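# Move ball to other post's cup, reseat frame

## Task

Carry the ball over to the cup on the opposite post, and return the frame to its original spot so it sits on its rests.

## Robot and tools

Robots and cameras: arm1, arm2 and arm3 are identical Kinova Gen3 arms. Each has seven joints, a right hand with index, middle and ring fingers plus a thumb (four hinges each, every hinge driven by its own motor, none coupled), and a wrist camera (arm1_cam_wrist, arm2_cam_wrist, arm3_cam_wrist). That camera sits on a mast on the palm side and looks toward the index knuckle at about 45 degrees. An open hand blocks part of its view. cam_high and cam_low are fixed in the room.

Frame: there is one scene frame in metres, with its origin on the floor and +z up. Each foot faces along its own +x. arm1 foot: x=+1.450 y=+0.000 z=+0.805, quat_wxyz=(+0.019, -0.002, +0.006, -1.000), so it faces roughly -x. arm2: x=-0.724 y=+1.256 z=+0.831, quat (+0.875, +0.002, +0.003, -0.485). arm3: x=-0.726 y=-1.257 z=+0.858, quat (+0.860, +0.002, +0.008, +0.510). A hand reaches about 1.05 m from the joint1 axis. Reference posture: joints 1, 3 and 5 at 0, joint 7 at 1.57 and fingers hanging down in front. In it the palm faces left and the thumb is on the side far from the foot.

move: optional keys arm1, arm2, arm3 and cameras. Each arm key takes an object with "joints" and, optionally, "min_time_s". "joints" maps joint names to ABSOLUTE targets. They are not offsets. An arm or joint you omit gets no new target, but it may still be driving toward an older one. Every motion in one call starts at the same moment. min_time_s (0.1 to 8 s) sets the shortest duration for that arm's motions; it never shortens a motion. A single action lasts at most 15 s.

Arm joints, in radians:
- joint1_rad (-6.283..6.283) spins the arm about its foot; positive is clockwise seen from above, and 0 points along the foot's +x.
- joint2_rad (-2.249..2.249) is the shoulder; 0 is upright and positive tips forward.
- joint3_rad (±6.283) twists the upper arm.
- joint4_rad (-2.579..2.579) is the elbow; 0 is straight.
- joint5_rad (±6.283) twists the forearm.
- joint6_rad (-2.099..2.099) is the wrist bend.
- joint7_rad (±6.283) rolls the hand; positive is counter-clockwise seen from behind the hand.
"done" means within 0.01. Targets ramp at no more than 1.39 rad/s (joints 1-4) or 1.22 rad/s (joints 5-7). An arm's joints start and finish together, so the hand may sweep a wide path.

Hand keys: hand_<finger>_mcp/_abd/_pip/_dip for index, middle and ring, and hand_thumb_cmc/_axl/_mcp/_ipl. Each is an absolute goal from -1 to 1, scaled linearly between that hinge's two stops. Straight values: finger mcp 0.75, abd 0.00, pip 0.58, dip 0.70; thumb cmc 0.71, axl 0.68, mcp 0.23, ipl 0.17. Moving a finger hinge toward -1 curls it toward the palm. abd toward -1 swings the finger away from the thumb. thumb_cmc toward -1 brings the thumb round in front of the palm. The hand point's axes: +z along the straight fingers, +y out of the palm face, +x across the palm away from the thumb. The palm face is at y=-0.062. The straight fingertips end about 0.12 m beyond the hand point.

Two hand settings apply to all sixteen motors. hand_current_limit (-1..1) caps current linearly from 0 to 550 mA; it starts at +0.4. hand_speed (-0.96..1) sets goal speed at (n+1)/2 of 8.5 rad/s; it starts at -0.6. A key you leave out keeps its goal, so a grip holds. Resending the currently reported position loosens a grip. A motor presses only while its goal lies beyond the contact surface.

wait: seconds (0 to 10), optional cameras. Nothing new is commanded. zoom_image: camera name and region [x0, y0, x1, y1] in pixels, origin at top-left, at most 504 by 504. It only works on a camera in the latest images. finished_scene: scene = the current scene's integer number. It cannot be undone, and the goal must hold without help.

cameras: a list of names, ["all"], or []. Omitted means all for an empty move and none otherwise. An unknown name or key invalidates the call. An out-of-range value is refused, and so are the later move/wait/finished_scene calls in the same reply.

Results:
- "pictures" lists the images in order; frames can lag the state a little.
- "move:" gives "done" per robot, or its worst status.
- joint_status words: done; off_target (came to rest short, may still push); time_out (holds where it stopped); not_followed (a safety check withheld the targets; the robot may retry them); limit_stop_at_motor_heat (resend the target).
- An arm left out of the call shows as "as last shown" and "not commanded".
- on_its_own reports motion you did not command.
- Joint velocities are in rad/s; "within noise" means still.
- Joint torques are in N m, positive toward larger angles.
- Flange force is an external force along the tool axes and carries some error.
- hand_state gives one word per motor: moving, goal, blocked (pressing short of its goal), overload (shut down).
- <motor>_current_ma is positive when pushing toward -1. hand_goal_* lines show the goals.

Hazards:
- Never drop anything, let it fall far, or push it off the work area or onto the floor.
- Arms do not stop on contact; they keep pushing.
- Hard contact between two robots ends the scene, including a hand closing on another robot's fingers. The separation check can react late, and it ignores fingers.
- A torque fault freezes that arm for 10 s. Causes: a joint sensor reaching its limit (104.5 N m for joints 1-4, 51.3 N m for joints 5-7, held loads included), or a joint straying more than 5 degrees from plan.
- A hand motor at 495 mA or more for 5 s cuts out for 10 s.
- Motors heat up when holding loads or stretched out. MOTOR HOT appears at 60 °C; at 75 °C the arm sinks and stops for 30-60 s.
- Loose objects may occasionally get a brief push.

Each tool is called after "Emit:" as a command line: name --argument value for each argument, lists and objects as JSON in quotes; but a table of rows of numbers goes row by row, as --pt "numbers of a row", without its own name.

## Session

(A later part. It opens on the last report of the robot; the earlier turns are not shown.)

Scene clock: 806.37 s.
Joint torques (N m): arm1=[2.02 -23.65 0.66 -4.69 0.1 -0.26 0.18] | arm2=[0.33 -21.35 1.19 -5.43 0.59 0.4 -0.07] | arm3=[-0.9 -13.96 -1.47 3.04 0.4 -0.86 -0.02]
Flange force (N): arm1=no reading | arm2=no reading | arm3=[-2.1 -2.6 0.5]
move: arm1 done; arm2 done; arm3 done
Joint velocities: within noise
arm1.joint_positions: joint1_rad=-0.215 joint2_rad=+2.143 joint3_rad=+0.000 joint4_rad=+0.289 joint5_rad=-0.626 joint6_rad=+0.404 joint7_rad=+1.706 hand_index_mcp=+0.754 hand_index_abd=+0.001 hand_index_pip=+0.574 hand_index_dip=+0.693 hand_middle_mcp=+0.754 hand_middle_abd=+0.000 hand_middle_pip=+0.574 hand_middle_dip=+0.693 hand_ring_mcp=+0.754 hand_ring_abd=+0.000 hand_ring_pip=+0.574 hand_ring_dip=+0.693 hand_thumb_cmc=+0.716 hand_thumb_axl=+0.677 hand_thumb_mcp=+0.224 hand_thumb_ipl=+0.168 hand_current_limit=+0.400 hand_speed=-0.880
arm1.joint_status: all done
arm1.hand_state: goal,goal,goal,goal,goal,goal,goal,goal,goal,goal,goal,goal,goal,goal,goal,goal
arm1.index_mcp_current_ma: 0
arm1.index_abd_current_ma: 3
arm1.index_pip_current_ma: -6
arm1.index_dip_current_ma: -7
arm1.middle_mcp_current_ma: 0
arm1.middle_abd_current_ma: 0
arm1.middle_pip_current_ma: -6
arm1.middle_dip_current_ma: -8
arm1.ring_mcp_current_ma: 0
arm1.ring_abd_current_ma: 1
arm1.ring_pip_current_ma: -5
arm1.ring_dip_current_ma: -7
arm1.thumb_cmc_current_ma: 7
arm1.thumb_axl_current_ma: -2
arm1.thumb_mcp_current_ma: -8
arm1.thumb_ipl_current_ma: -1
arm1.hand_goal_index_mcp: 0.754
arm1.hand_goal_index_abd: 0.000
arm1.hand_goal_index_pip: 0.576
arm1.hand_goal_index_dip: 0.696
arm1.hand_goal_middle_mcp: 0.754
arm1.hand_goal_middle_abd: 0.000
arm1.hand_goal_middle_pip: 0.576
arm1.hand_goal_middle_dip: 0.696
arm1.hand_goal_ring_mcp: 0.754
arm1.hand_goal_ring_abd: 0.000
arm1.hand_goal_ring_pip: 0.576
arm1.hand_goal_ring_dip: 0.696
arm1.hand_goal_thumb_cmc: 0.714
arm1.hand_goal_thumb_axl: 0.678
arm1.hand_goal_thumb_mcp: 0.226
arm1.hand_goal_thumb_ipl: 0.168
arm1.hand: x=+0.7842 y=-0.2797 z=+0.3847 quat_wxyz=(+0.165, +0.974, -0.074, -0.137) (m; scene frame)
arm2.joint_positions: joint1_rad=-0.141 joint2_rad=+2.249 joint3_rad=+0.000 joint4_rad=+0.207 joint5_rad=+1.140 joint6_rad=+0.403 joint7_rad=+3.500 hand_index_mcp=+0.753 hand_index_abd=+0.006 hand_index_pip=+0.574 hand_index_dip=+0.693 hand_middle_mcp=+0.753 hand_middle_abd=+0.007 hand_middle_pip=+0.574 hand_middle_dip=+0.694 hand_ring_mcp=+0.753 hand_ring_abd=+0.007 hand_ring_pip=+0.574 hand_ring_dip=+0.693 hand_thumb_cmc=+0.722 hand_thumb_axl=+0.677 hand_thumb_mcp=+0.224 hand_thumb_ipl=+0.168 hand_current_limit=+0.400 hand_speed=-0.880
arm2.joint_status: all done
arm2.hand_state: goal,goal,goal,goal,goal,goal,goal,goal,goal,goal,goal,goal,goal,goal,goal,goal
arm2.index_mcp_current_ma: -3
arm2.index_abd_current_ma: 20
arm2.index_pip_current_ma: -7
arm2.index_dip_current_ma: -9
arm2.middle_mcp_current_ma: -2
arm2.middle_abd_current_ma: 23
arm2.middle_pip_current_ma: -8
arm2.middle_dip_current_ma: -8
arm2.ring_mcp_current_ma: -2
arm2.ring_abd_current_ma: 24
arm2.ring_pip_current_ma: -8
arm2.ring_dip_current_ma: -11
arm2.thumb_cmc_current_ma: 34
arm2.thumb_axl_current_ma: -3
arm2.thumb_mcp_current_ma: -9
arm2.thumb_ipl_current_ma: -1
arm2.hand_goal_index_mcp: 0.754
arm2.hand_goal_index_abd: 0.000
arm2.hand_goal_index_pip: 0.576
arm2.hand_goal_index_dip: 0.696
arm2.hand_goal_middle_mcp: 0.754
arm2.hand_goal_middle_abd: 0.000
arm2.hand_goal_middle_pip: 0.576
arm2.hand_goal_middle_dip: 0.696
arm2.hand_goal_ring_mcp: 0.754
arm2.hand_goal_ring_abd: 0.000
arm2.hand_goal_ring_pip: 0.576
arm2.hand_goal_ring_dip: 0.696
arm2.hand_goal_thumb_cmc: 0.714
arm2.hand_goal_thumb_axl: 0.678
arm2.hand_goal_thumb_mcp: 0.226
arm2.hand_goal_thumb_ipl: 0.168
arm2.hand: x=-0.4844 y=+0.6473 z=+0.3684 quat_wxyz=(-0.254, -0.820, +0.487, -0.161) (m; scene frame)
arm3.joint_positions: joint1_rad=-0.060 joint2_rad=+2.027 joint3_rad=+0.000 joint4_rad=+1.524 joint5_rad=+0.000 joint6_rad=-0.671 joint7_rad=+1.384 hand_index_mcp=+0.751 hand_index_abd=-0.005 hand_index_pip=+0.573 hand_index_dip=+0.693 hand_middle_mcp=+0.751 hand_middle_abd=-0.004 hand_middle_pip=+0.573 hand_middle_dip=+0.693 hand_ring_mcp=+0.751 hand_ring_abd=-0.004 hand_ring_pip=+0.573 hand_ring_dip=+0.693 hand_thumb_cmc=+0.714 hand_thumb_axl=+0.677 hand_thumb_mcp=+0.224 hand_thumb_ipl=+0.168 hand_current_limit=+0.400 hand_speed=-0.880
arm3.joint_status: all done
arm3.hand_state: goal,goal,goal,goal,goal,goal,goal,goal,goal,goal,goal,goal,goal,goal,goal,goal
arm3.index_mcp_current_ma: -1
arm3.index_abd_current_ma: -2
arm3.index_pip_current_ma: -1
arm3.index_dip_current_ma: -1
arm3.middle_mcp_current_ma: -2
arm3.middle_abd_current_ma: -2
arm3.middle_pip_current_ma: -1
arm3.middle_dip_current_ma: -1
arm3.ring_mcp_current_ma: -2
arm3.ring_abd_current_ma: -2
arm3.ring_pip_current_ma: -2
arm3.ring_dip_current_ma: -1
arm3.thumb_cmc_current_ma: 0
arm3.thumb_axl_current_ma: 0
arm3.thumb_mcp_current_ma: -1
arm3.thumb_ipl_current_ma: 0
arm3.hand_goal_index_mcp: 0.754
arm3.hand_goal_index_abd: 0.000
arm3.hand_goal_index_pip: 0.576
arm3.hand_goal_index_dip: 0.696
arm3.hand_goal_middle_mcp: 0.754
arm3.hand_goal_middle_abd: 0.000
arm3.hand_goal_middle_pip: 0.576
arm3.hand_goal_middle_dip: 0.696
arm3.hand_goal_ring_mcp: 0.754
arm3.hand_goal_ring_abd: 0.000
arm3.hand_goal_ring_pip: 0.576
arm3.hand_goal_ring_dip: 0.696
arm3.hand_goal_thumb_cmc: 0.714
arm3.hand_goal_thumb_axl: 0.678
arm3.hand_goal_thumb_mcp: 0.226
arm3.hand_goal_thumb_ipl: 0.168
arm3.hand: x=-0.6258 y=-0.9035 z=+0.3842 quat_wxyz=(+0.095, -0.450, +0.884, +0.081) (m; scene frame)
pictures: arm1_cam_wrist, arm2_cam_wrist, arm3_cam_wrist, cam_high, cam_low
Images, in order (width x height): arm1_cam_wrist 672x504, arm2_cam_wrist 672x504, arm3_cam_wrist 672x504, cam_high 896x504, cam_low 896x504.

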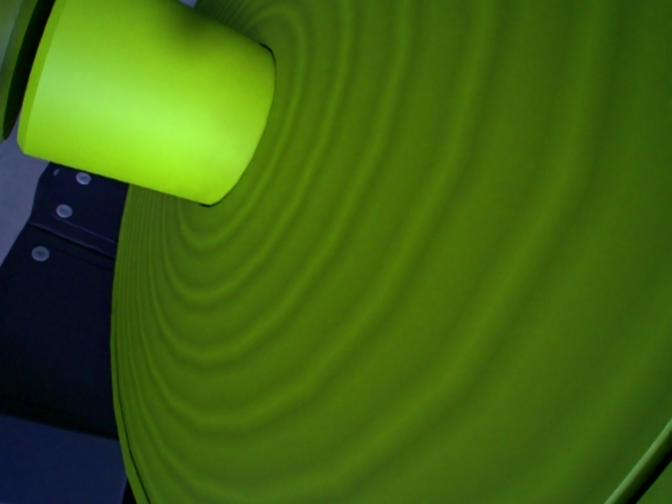

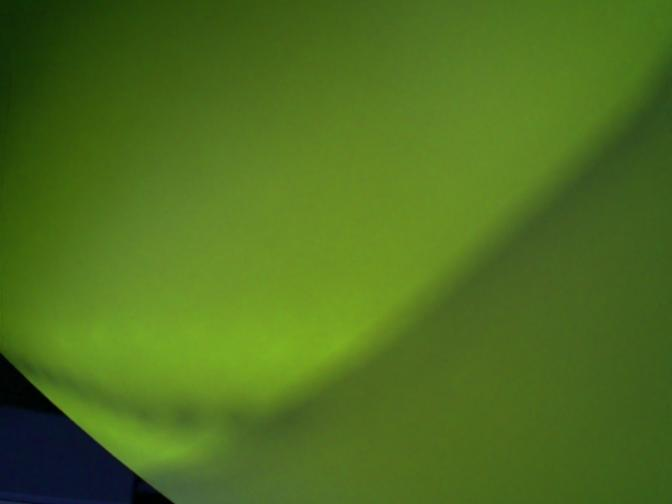

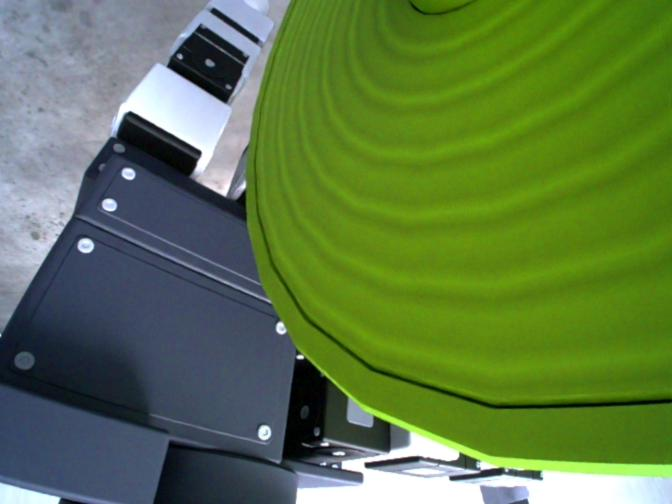

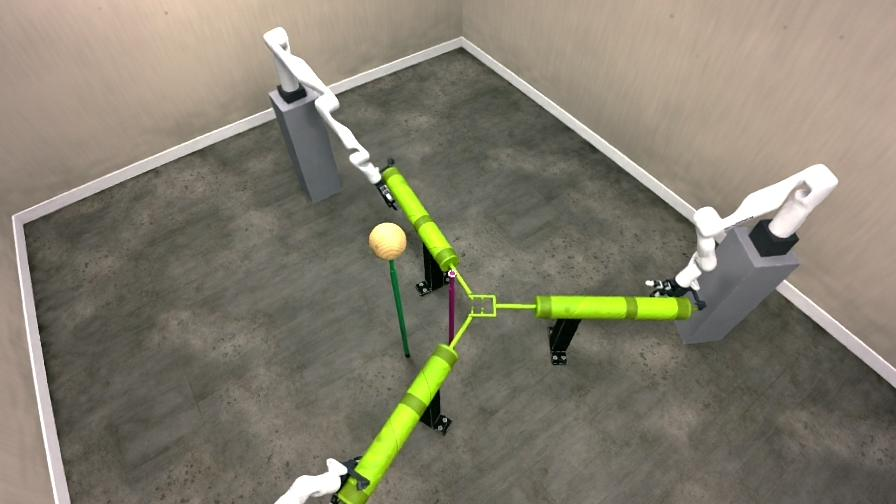

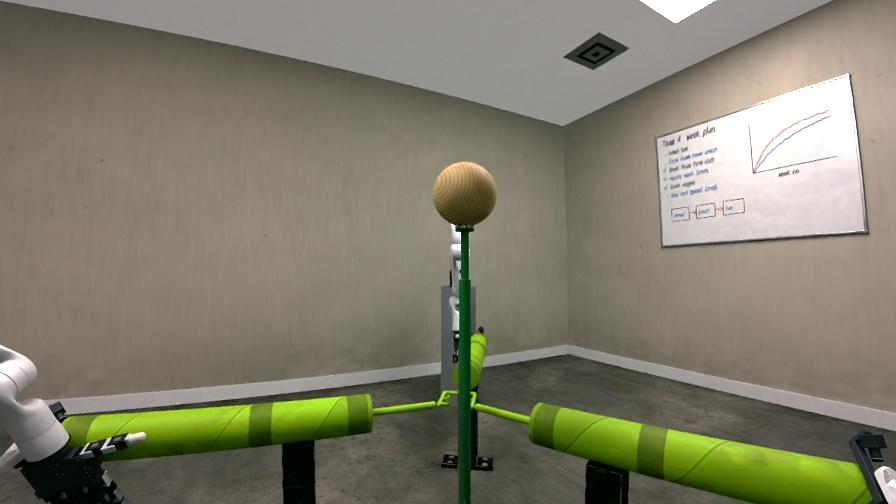

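Emit:
move --arm1 '{"joints": {"joint1_rad": -0.1947, "joint2_rad": 2.0733}, "min_time_s": 2}' --arm2 '{"joints": {"joint1_rad": -0.161, "joint2_rad": 2.1785}, "min_time_s": 2}' --arm3 '{"joints": {"joint1_rad": -0.0346, "joint2_rad": 1.9568}, "min_time_s": 2}' --cameras '["all"]'

Emit:
zoom_image --camera "cam_high" --region '[440, 270, 560, 390]'

Emit:
zoom_image --camera "cam_low" --region '[360, 330, 534, 504]'

Scene clock: 819.43 s.
Joint torques (N m): arm1=[-9 -39.11 -5.29 -13.41 -3.41 -1.68 -1.07] | arm2=[14.14 -26.49 6.63 -7.81 3.17 4.25 1.43] | arm3=[6.19 -46.63 0.33 -18.96 -5.57 -10.01 -5.15]
Flange force (N): arm1=no reading | arm2=no reading | arm3=[43.1 -2.6 -6.5]
move: arm1 done; arm2 done; arm3 done
Joint velocities: within noise
arm1.joint_positions: joint1_rad=-0.195 joint2_rad=+2.073 joint3_rad=+0.000 joint4_rad=+0.289 joint5_rad=-0.625 joint6_rad=+0.404 joint7_rad=+1.706 hand_index_mcp=+0.754 hand_index_abd=+0.001 hand_index_pip=+0.574 hand_index_dip=+0.693 hand_middle_mcp=+0.754 hand_middle_abd=+0.000 hand_middle_pip=+0.574 hand_middle_dip=+0.693 hand_ring_mcp=+0.754 hand_ring_abd=+0.000 hand_ring_pip=+0.574 hand_ring_dip=+0.693 hand_thumb_cmc=+0.716 hand_thumb_axl=+0.677 hand_thumb_mcp=+0.224 hand_thumb_ipl=+0.168 hand_current_limit=+0.400 hand_speed=-0.880
arm1.joint_status: all done
arm1.hand_state: goal,goal,goal,goal,goal,goal,goal,goal,goal,goal,goal,goal,goal,goal,goal,goal
arm1.index_mcp_current_ma: 1
arm1.index_abd_current_ma: 3
arm1.index_pip_current_ma: -6
arm1.index_dip_current_ma: -7
arm1.middle_mcp_current_ma: 1
arm1.middle_abd_current_ma: 0
arm1.middle_pip_current_ma: -6
arm1.middle_dip_current_ma: -8
arm1.ring_mcp_current_ma: 0
arm1.ring_abd_current_ma: 1
arm1.ring_pip_current_ma: -4
arm1.ring_dip_current_ma: -7
arm1.thumb_cmc_current_ma: 7
arm1.thumb_axl_current_ma: -2
arm1.thumb_mcp_current_ma: -8
arm1.thumb_ipl_current_ma: -1
arm1.hand_goal_index_mcp: 0.754
arm1.hand_goal_index_abd: 0.000
arm1.hand_goal_index_pip: 0.576
arm1.hand_goal_index_dip: 0.696
arm1.hand_goal_middle_mcp: 0.754
arm1.hand_goal_middle_abd: 0.000
arm1.hand_goal_middle_pip: 0.576
arm1.hand_goal_middle_dip: 0.696
arm1.hand_goal_ring_mcp: 0.754
arm1.hand_goal_ring_abd: 0.000
arm1.hand_goal_ring_pip: 0.576
arm1.hand_goal_ring_dip: 0.696
arm1.hand_goal_thumb_cmc: 0.714
arm1.hand_goal_thumb_axl: 0.678
arm1.hand_goal_thumb_mcp: 0.226
arm1.hand_goal_thumb_ipl: 0.168
arm1.hand: x=+0.7327 y=-0.2778 z=+0.4365 quat_wxyz=(+0.175, +0.966, -0.079, -0.171) (m; scene frame)
arm2.joint_positions: joint1_rad=-0.161 joint2_rad=+2.179 joint3_rad=+0.000 joint4_rad=+0.207 joint5_rad=+1.140 joint6_rad=+0.403 joint7_rad=+3.500 hand_index_mcp=+0.753 hand_index_abd=+0.006 hand_index_pip=+0.574 hand_index_dip=+0.693 hand_middle_mcp=+0.754 hand_middle_abd=+0.007 hand_middle_pip=+0.574 hand_middle_dip=+0.694 hand_ring_mcp=+0.754 hand_ring_abd=+0.007 hand_ring_pip=+0.574 hand_ring_dip=+0.693 hand_thumb_cmc=+0.817 hand_thumb_axl=+0.689 hand_thumb_mcp=+0.224 hand_thumb_ipl=+0.168 hand_current_limit=+0.400 hand_speed=-0.880
arm2.joint_status: all done
arm2.hand_state: goal,goal,goal,goal,goal,goal,goal,goal,goal,goal,goal,goal,blocked,goal,goal,goal
arm2.index_mcp_current_ma: -2
arm2.index_abd_current_ma: 20
arm2.index_pip_current_ma: -7
arm2.index_dip_current_ma: -9
arm2.middle_mcp_current_ma: -1
arm2.middle_abd_current_ma: 23
arm2.middle_pip_current_ma: -8
arm2.middle_dip_current_ma: -8
arm2.ring_mcp_current_ma: -1
arm2.ring_abd_current_ma: 24
arm2.ring_pip_current_ma: -7
arm2.ring_dip_current_ma: -11
arm2.thumb_cmc_current_ma: 385
arm2.thumb_axl_current_ma: 54
arm2.thumb_mcp_current_ma: -9
arm2.thumb_ipl_current_ma: -1
arm2.hand_goal_index_mcp: 0.754
arm2.hand_goal_index_abd: 0.000
arm2.hand_goal_index_pip: 0.576
arm2.hand_goal_index_dip: 0.696
arm2.hand_goal_middle_mcp: 0.754
arm2.hand_goal_middle_abd: 0.000
arm2.hand_goal_middle_pip: 0.576
arm2.hand_goal_middle_dip: 0.696
arm2.hand_goal_ring_mcp: 0.754
arm2.hand_goal_ring_abd: 0.000
arm2.hand_goal_ring_pip: 0.576
arm2.hand_goal_ring_dip: 0.696
arm2.hand_goal_thumb_cmc: 0.714
arm2.hand_goal_thumb_axl: 0.678
arm2.hand_goal_thumb_mcp: 0.226
arm2.hand_goal_thumb_ipl: 0.168
arm2.hand: x=-0.4388 y=+0.6140 z=+0.4133 quat_wxyz=(-0.263, -0.814, +0.480, -0.195) (m; scene frame)
arm3.joint_positions: joint1_rad=-0.035 joint2_rad=+1.957 joint3_rad=+0.000 joint4_rad=+1.524 joint5_rad=+0.000 joint6_rad=-0.671 joint7_rad=+1.384 hand_index_mcp=+0.751 hand_index_abd=-0.004 hand_index_pip=+0.573 hand_index_dip=+0.693 hand_middle_mcp=+0.751 hand_middle_abd=-0.004 hand_middle_pip=+0.573 hand_middle_dip=+0.693 hand_ring_mcp=+0.751 hand_ring_abd=-0.004 hand_ring_pip=+0.573 hand_ring_dip=+0.694 hand_thumb_cmc=+0.714 hand_thumb_axl=+0.677 hand_thumb_mcp=+0.224 hand_thumb_ipl=+0.168 hand_current_limit=+0.400 hand_speed=-0.880
arm3.joint_status: all done
arm3.hand_state: goal,goal,goal,goal,goal,goal,goal,goal,goal,goal,goal,goal,goal,goal,goal,goal
arm3.index_mcp_current_ma: -1
arm3.index_abd_current_ma: -2
arm3.index_pip_current_ma: -1
arm3.index_dip_current_ma: -1
arm3.middle_mcp_current_ma: -1
arm3.middle_abd_current_ma: -2
arm3.middle_pip_current_ma: -1
arm3.middle_dip_current_ma: -1
arm3.ring_mcp_current_ma: -2
arm3.ring_abd_current_ma: -2
arm3.ring_pip_current_ma: -1
arm3.ring_dip_current_ma: -1
arm3.thumb_cmc_current_ma: 0
arm3.thumb_axl_current_ma: 0
arm3.thumb_mcp_current_ma: -1
arm3.thumb_ipl_current_ma: 0
arm3.hand_goal_index_mcp: 0.754
arm3.hand_goal_index_abd: 0.000
arm3.hand_goal_index_pip: 0.576
arm3.hand_goal_index_dip: 0.696
arm3.hand_goal_middle_mcp: 0.754
arm3.hand_goal_middle_abd: 0.000
arm3.hand_goal_middle_pip: 0.576
arm3.hand_goal_middle_dip: 0.696
arm3.hand_goal_ring_mcp: 0.754
arm3.hand_goal_ring_abd: 0.000
arm3.hand_goal_ring_pip: 0.576
arm3.hand_goal_ring_dip: 0.696
arm3.hand_goal_thumb_cmc: 0.714
arm3.hand_goal_thumb_axl: 0.678
arm3.hand_goal_thumb_mcp: 0.226
arm3.hand_goal_thumb_ipl: 0.168
arm3.hand: x=-0.5934 y=-0.8600 z=+0.4109 quat_wxyz=(+0.124, -0.437, +0.885, +0.100) (m; scene frame)
pictures: arm1_cam_wrist, arm2_cam_wrist, arm3_cam_wrist, cam_high, cam_low
Images, in order (width x height): arm1_cam_wrist 672x504, arm2_cam_wrist 672x504, arm3_cam_wrist 672x504, cam_high 896x504, cam_low 896x504.

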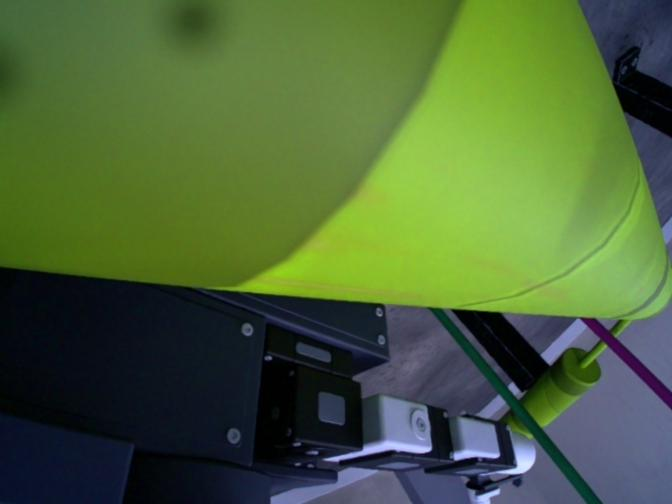

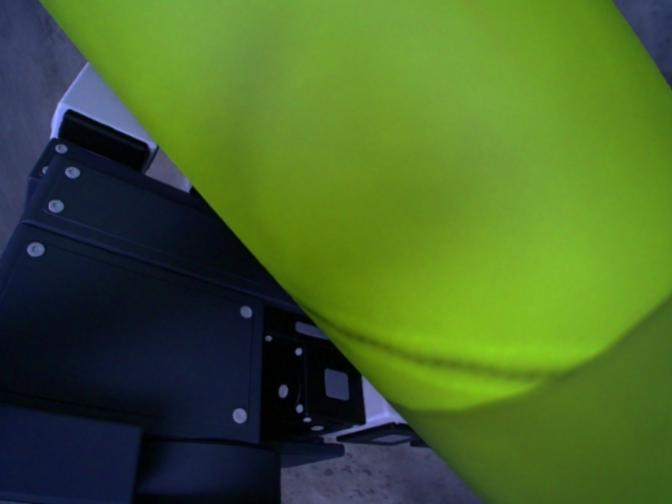

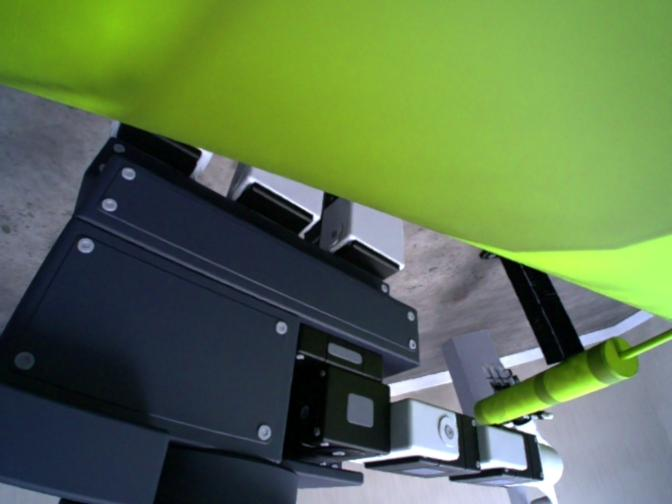

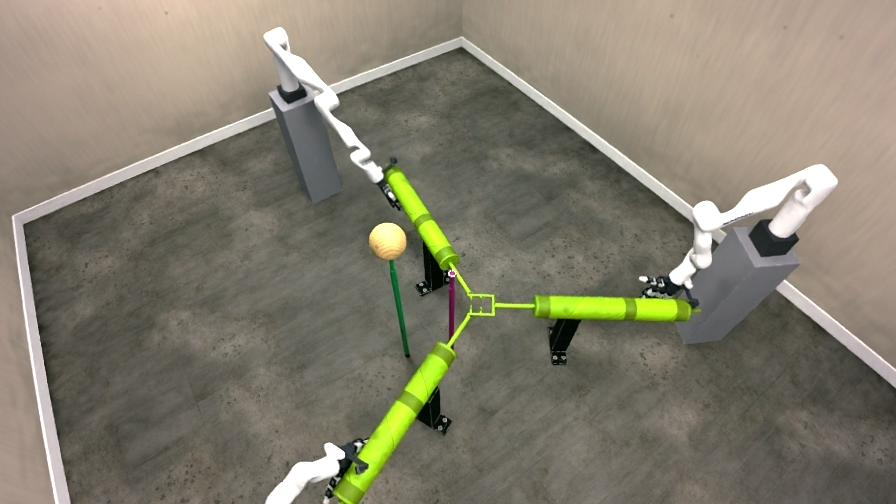

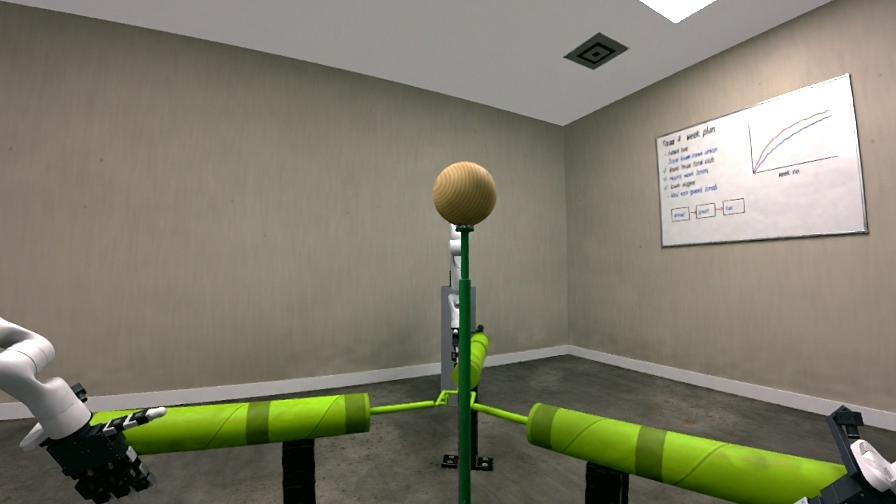

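Scaled by 4.200 from the camera's 896x504 image, which has a finer 1280x720 frame.

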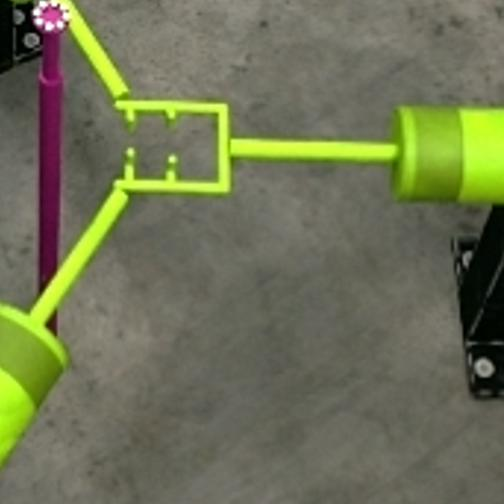

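Scaled by 2.897 from the camera's 896x504 image, which has a finer 1280x720 frame.

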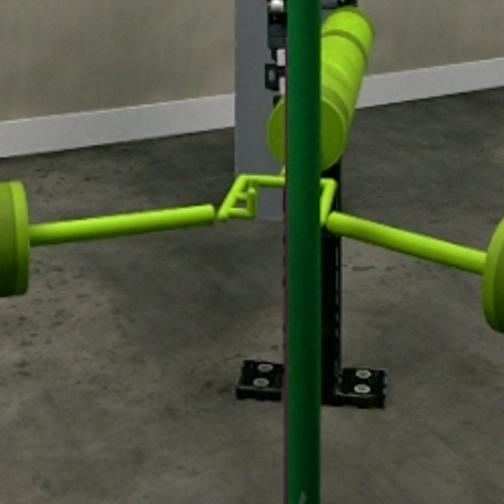

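Emit:
move --arm1 '{"joints": {"joint1_rad": -0.1747}, "min_time_s": 1}' --arm2 '{"joints": {"joint1_rad": -0.181}, "min_time_s": 1}' --arm3 '{"joints": {"joint1_rad": 0.0}, "min_time_s": 1}' --cameras '["all"]'

Emit:
zoom_image --camera "cam_high" --region '[440, 270, 560, 390]'

Emit:
zoom_image --camera "cam_low" --region '[360, 330, 534, 504]'

Scene clock: 875.87 s.
Joint torques (N m): arm1=[1.72 -25.28 0.49 -5.4 -0.04 -0.4 0.17] | arm2=[0.6 -22.83 1.41 -5.97 0.72 0.42 0.04] | arm3=[-0.89 -15.35 -1.43 2.34 0.39 -1.11 -0.06]
Flange force (N): arm1=no reading | arm2=no reading | arm3=[-2.1 -2.2 0.9]
move: arm1 done; arm2 done; arm3 done
Joint velocities: within noise
arm1.joint_positions: joint1_rad=-0.175 joint2_rad=+2.073 joint3_rad=+0.000 joint4_rad=+0.289 joint5_rad=-0.626 joint6_rad=+0.404 joint7_rad=+1.706 hand_index_mcp=+0.754 hand_index_abd=+0.001 hand_index_pip=+0.574 hand_index_dip=+0.693 hand_middle_mcp=+0.754 hand_middle_abd=+0.000 hand_middle_pip=+0.574 hand_middle_dip=+0.693 hand_ring_mcp=+0.754 hand_ring_abd=+0.000 hand_ring_pip=+0.574 hand_ring_dip=+0.693 hand_thumb_cmc=+0.716 hand_thumb_axl=+0.677 hand_thumb_mcp=+0.224 hand_thumb_ipl=+0.168 hand_current_limit=+0.400 hand_speed=-0.880
arm1.joint_status: all done
arm1.hand_state: goal,goal,goal,goal,goal,goal,goal,goal,goal,goal,goal,goal,goal,goal,goal,goal
arm1.index_mcp_current_ma: 1
arm1.index_abd_current_ma: 3
arm1.index_pip_current_ma: -6
arm1.index_dip_current_ma: -7
arm1.middle_mcp_current_ma: 1
arm1.middle_abd_current_ma: 0
arm1.middle_pip_current_ma: -5
arm1.middle_dip_current_ma: -8
arm1.ring_mcp_current_ma: 1
arm1.ring_abd_current_ma: 1
arm1.ring_pip_current_ma: -4
arm1.ring_dip_current_ma: -7
arm1.thumb_cmc_current_ma: 7
arm1.thumb_axl_current_ma: -2
arm1.thumb_mcp_current_ma: -8
arm1.thumb_ipl_current_ma: -1
arm1.hand_goal_index_mcp: 0.754
arm1.hand_goal_index_abd: 0.000
arm1.hand_goal_index_pip: 0.576
arm1.hand_goal_index_dip: 0.696
arm1.hand_goal_middle_mcp: 0.754
arm1.hand_goal_middle_abd: 0.000
arm1.hand_goal_middle_pip: 0.576
arm1.hand_goal_middle_dip: 0.696
arm1.hand_goal_ring_mcp: 0.754
arm1.hand_goal_ring_abd: 0.000
arm1.hand_goal_ring_pip: 0.576
arm1.hand_goal_ring_dip: 0.696
arm1.hand_goal_thumb_cmc: 0.714
arm1.hand_goal_thumb_axl: 0.678
arm1.hand_goal_thumb_mcp: 0.226
arm1.hand_goal_thumb_ipl: 0.168
arm1.hand: x=+0.7269 y=-0.2635 z=+0.4370 quat_wxyz=(+0.173, +0.966, -0.088, -0.173) (m; scene frame)
arm2.joint_positions: joint1_rad=-0.181 joint2_rad=+2.178 joint3_rad=+0.000 joint4_rad=+0.207 joint5_rad=+1.140 joint6_rad=+0.403 joint7_rad=+3.500 hand_index_mcp=+0.754 hand_index_abd=+0.006 hand_index_pip=+0.574 hand_index_dip=+0.693 hand_middle_mcp=+0.754 hand_middle_abd=+0.007 hand_middle_pip=+0.574 hand_middle_dip=+0.694 hand_ring_mcp=+0.754 hand_ring_abd=+0.007 hand_ring_pip=+0.574 hand_ring_dip=+0.693 hand_thumb_cmc=+0.747 hand_thumb_axl=+0.682 hand_thumb_mcp=+0.224 hand_thumb_ipl=+0.168 hand_current_limit=+0.400 hand_speed=-0.880
arm2.joint_status: all done
arm2.hand_state: goal,goal,goal,goal,goal,goal,goal,goal,goal,goal,goal,goal,blocked,goal,goal,goal
arm2.index_mcp_current_ma: -1
arm2.index_abd_current_ma: 20
arm2.index_pip_current_ma: -7
arm2.index_dip_current_ma: -9
arm2.middle_mcp_current_ma: -1
arm2.middle_abd_current_ma: 23
arm2.middle_pip_current_ma: -8
arm2.middle_dip_current_ma: -8
arm2.ring_mcp_current_ma: -1
arm2.ring_abd_current_ma: 24
arm2.ring_pip_current_ma: -7
arm2.ring_dip_current_ma: -11
arm2.thumb_cmc_current_ma: 145
arm2.thumb_axl_current_ma: 18
arm2.thumb_mcp_current_ma: -12
arm2.thumb_ipl_current_ma: -1
arm2.hand_goal_index_mcp: 0.754
arm2.hand_goal_index_abd: 0.000
arm2.hand_goal_index_pip: 0.576
arm2.hand_goal_index_dip: 0.696
arm2.hand_goal_middle_mcp: 0.754
arm2.hand_goal_middle_abd: 0.000
arm2.hand_goal_middle_pip: 0.576
arm2.hand_goal_middle_dip: 0.696
arm2.hand_goal_ring_mcp: 0.754
arm2.hand_goal_ring_abd: 0.000
arm2.hand_goal_ring_pip: 0.576
arm2.hand_goal_ring_dip: 0.696
arm2.hand_goal_thumb_cmc: 0.714
arm2.hand_goal_thumb_axl: 0.678
arm2.hand_goal_thumb_mcp: 0.226
arm2.hand_goal_thumb_ipl: 0.168
arm2.hand: x=-0.4260 y=+0.6198 z=+0.4134 quat_wxyz=(-0.261, -0.819, +0.472, -0.198) (m; scene frame)
arm3.joint_positions: joint1_rad=+0.000 joint2_rad=+1.957 joint3_rad=+0.000 joint4_rad=+1.524 joint5_rad=+0.000 joint6_rad=-0.671 joint7_rad=+1.384 hand_index_mcp=+0.752 hand_index_abd=-0.004 hand_index_pip=+0.573 hand_index_dip=+0.693 hand_middle_mcp=+0.751 hand_middle_abd=-0.004 hand_middle_pip=+0.573 hand_middle_dip=+0.693 hand_ring_mcp=+0.751 hand_ring_abd=-0.004 hand_ring_pip=+0.573 hand_ring_dip=+0.694 hand_thumb_cmc=+0.714 hand_thumb_axl=+0.677 hand_thumb_mcp=+0.224 hand_thumb_ipl=+0.168 hand_current_limit=+0.400 hand_speed=-0.880
arm3.joint_status: all done
arm3.hand_state: goal,goal,goal,goal,goal,goal,goal,goal,goal,goal,goal,goal,goal,goal,goal,goal
arm3.index_mcp_current_ma: -1
arm3.index_abd_current_ma: -2
arm3.index_pip_current_ma: -1
arm3.index_dip_current_ma: -1
arm3.middle_mcp_current_ma: -1
arm3.middle_abd_current_ma: -2
arm3.middle_pip_current_ma: -1
arm3.middle_dip_current_ma: -1
arm3.ring_mcp_current_ma: -2
arm3.ring_abd_current_ma: -2
arm3.ring_pip_current_ma: -1
arm3.ring_dip_current_ma: -1
arm3.thumb_cmc_current_ma: 0
arm3.thumb_axl_current_ma: 0
arm3.thumb_mcp_current_ma: -1
arm3.thumb_ipl_current_ma: 0
arm3.hand_goal_index_mcp: 0.754
arm3.hand_goal_index_abd: 0.000
arm3.hand_goal_index_pip: 0.576
arm3.hand_goal_index_dip: 0.696
arm3.hand_goal_middle_mcp: 0.754
arm3.hand_goal_middle_abd: 0.000
arm3.hand_goal_middle_pip: 0.576
arm3.hand_goal_middle_dip: 0.696
arm3.hand_goal_ring_mcp: 0.754
arm3.hand_goal_ring_abd: 0.000
arm3.hand_goal_ring_pip: 0.576
arm3.hand_goal_ring_dip: 0.696
arm3.hand_goal_thumb_cmc: 0.714
arm3.hand_goal_thumb_axl: 0.678
arm3.hand_goal_thumb_mcp: 0.226
arm3.hand_goal_thumb_ipl: 0.168
arm3.hand: x=-0.5795 y=-0.8648 z=+0.4109 quat_wxyz=(+0.126, -0.421, +0.893, +0.098) (m; scene frame)
pictures: arm1_cam_wrist, arm2_cam_wrist, arm3_cam_wrist, cam_high, cam_low
Images, in order (width x height): arm1_cam_wrist 672x504, arm2_cam_wrist 672x504, arm3_cam_wrist 672x504, cam_high 896x504, cam_low 896x504.

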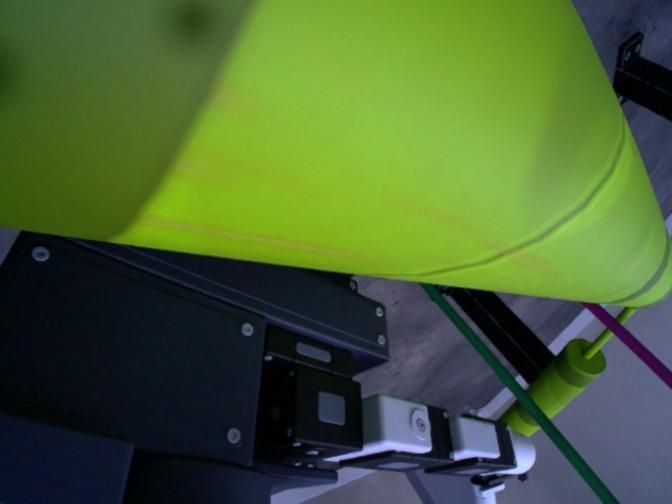

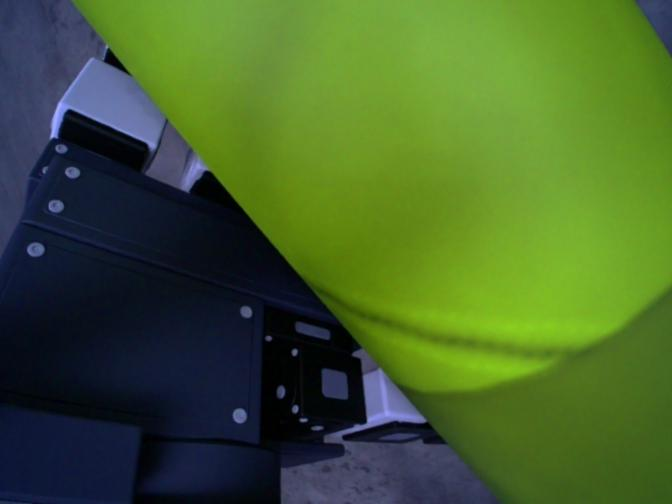

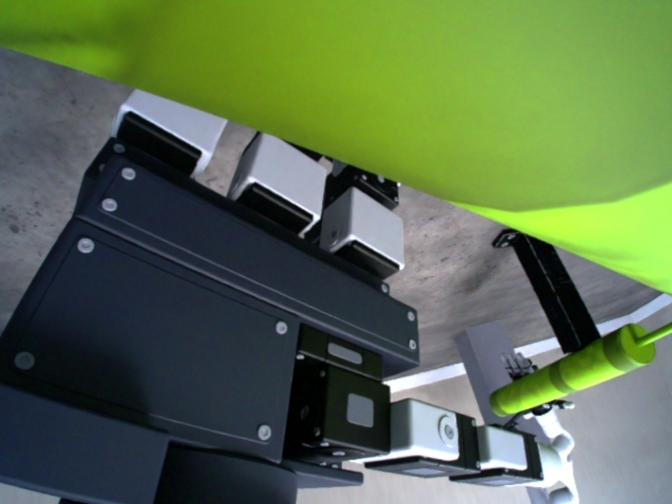

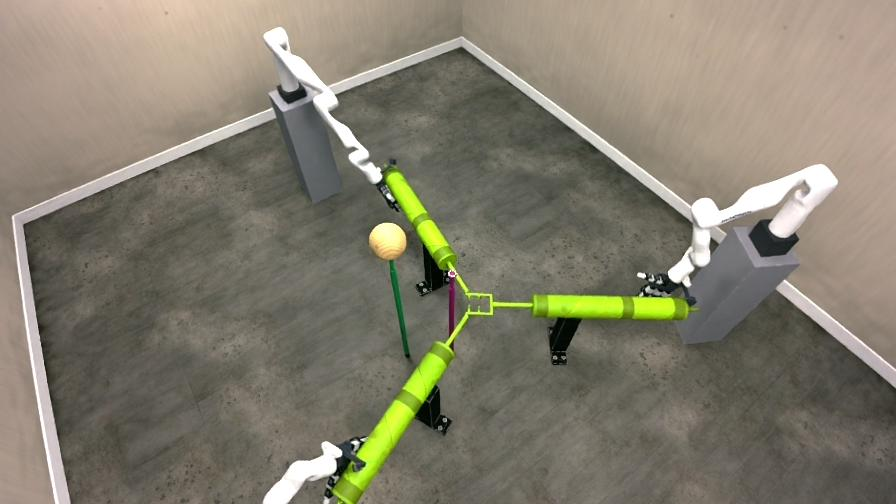

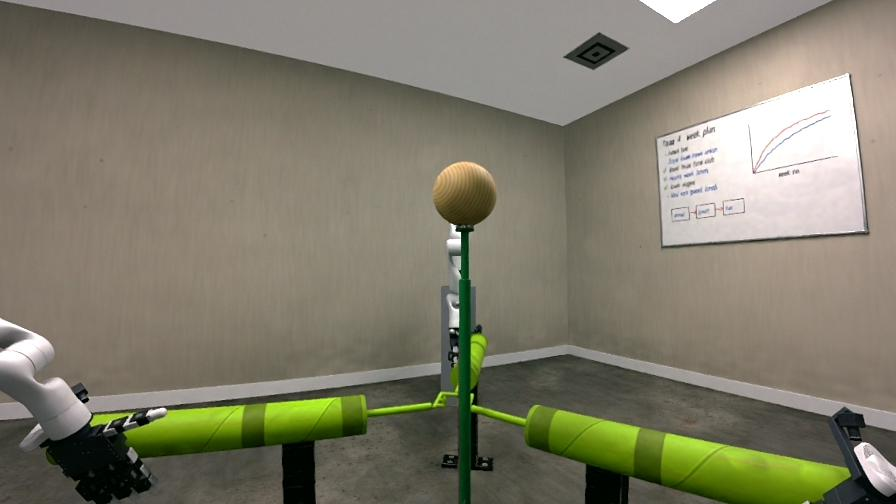

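Scaled by 4.200 from the camera's 896x504 image, which has a finer 1280x720 frame.

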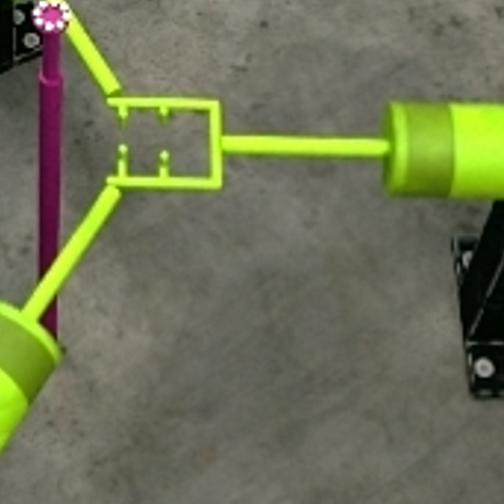

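Scaled by 2.897 from the camera's 896x504 image, which has a finer 1280x720 frame.

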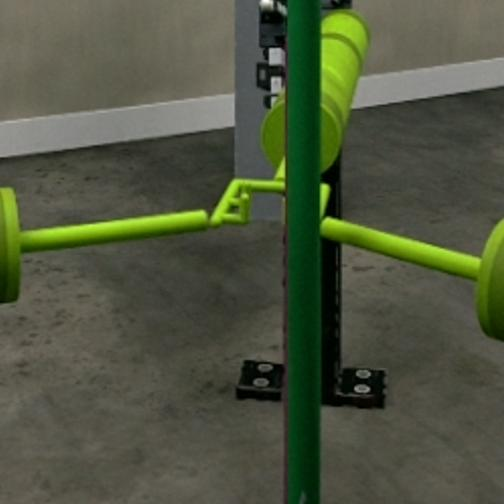

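Emit:
zoom_image --camera "cam_low" --region '[0, 320, 184, 504]'

Emit:
zoom_image --camera "cam_high" --region '[360, 150, 440, 230]'

Emit:
zoom_image --camera "cam_high" --region '[300, 400, 400, 500]'

Emit:
zoom_image --camera "cam_high" --region '[620, 240, 720, 340]'

Emit:
zoom_image --camera "cam_low" --region '[760, 368, 896, 504]'

Scaled by 2.739 from the camera's 896x504 image, which has a finer 1280x720 frame.

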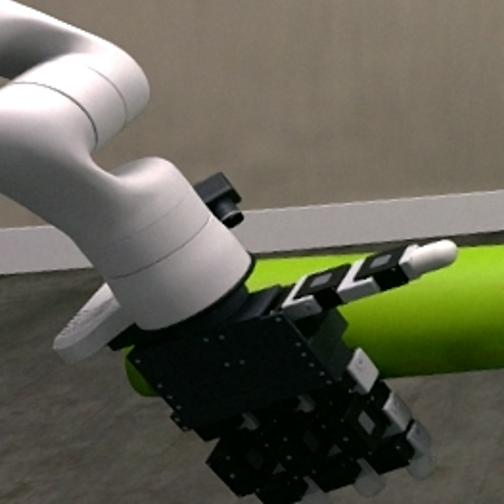

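Scaled by 6.300 from the camera's 896x504 image, which has a finer 1280x720 frame.

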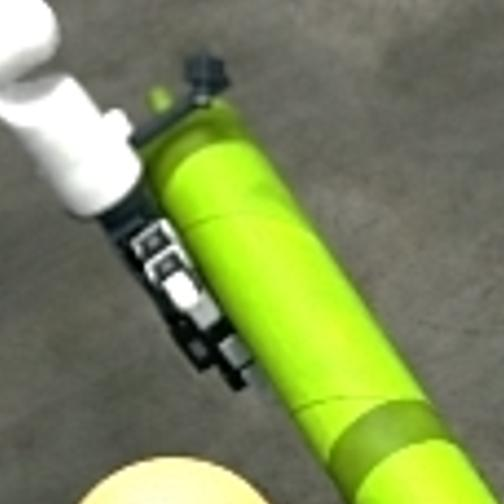

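Scaled by 5.040 from the camera's 896x504 image, which has a finer 1280x720 frame.

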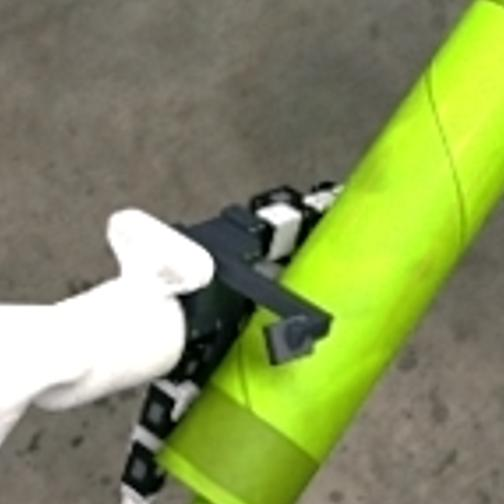

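Scaled by 5.040 from the camera's 896x504 image, which has a finer 1280x720 frame.

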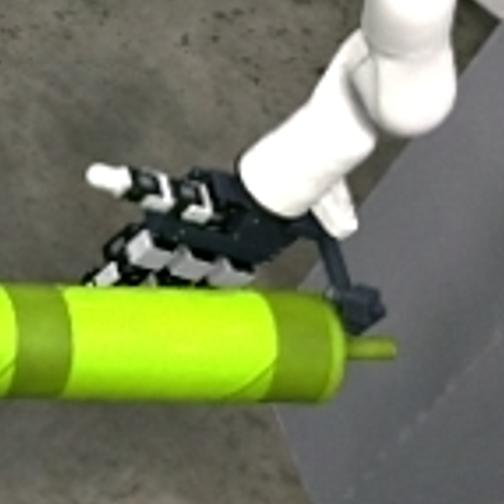

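Scaled by 3.706 from the camera's 896x504 image, which has a finer 1280x720 frame.

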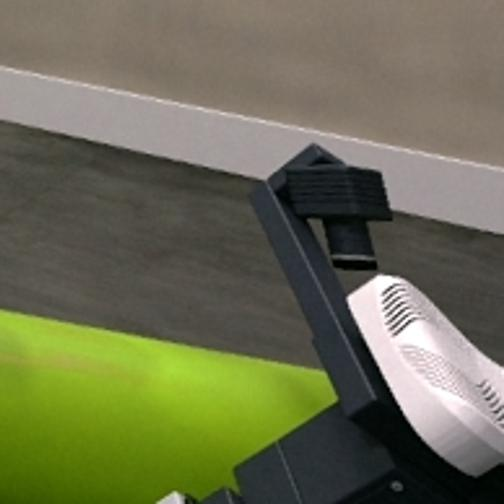

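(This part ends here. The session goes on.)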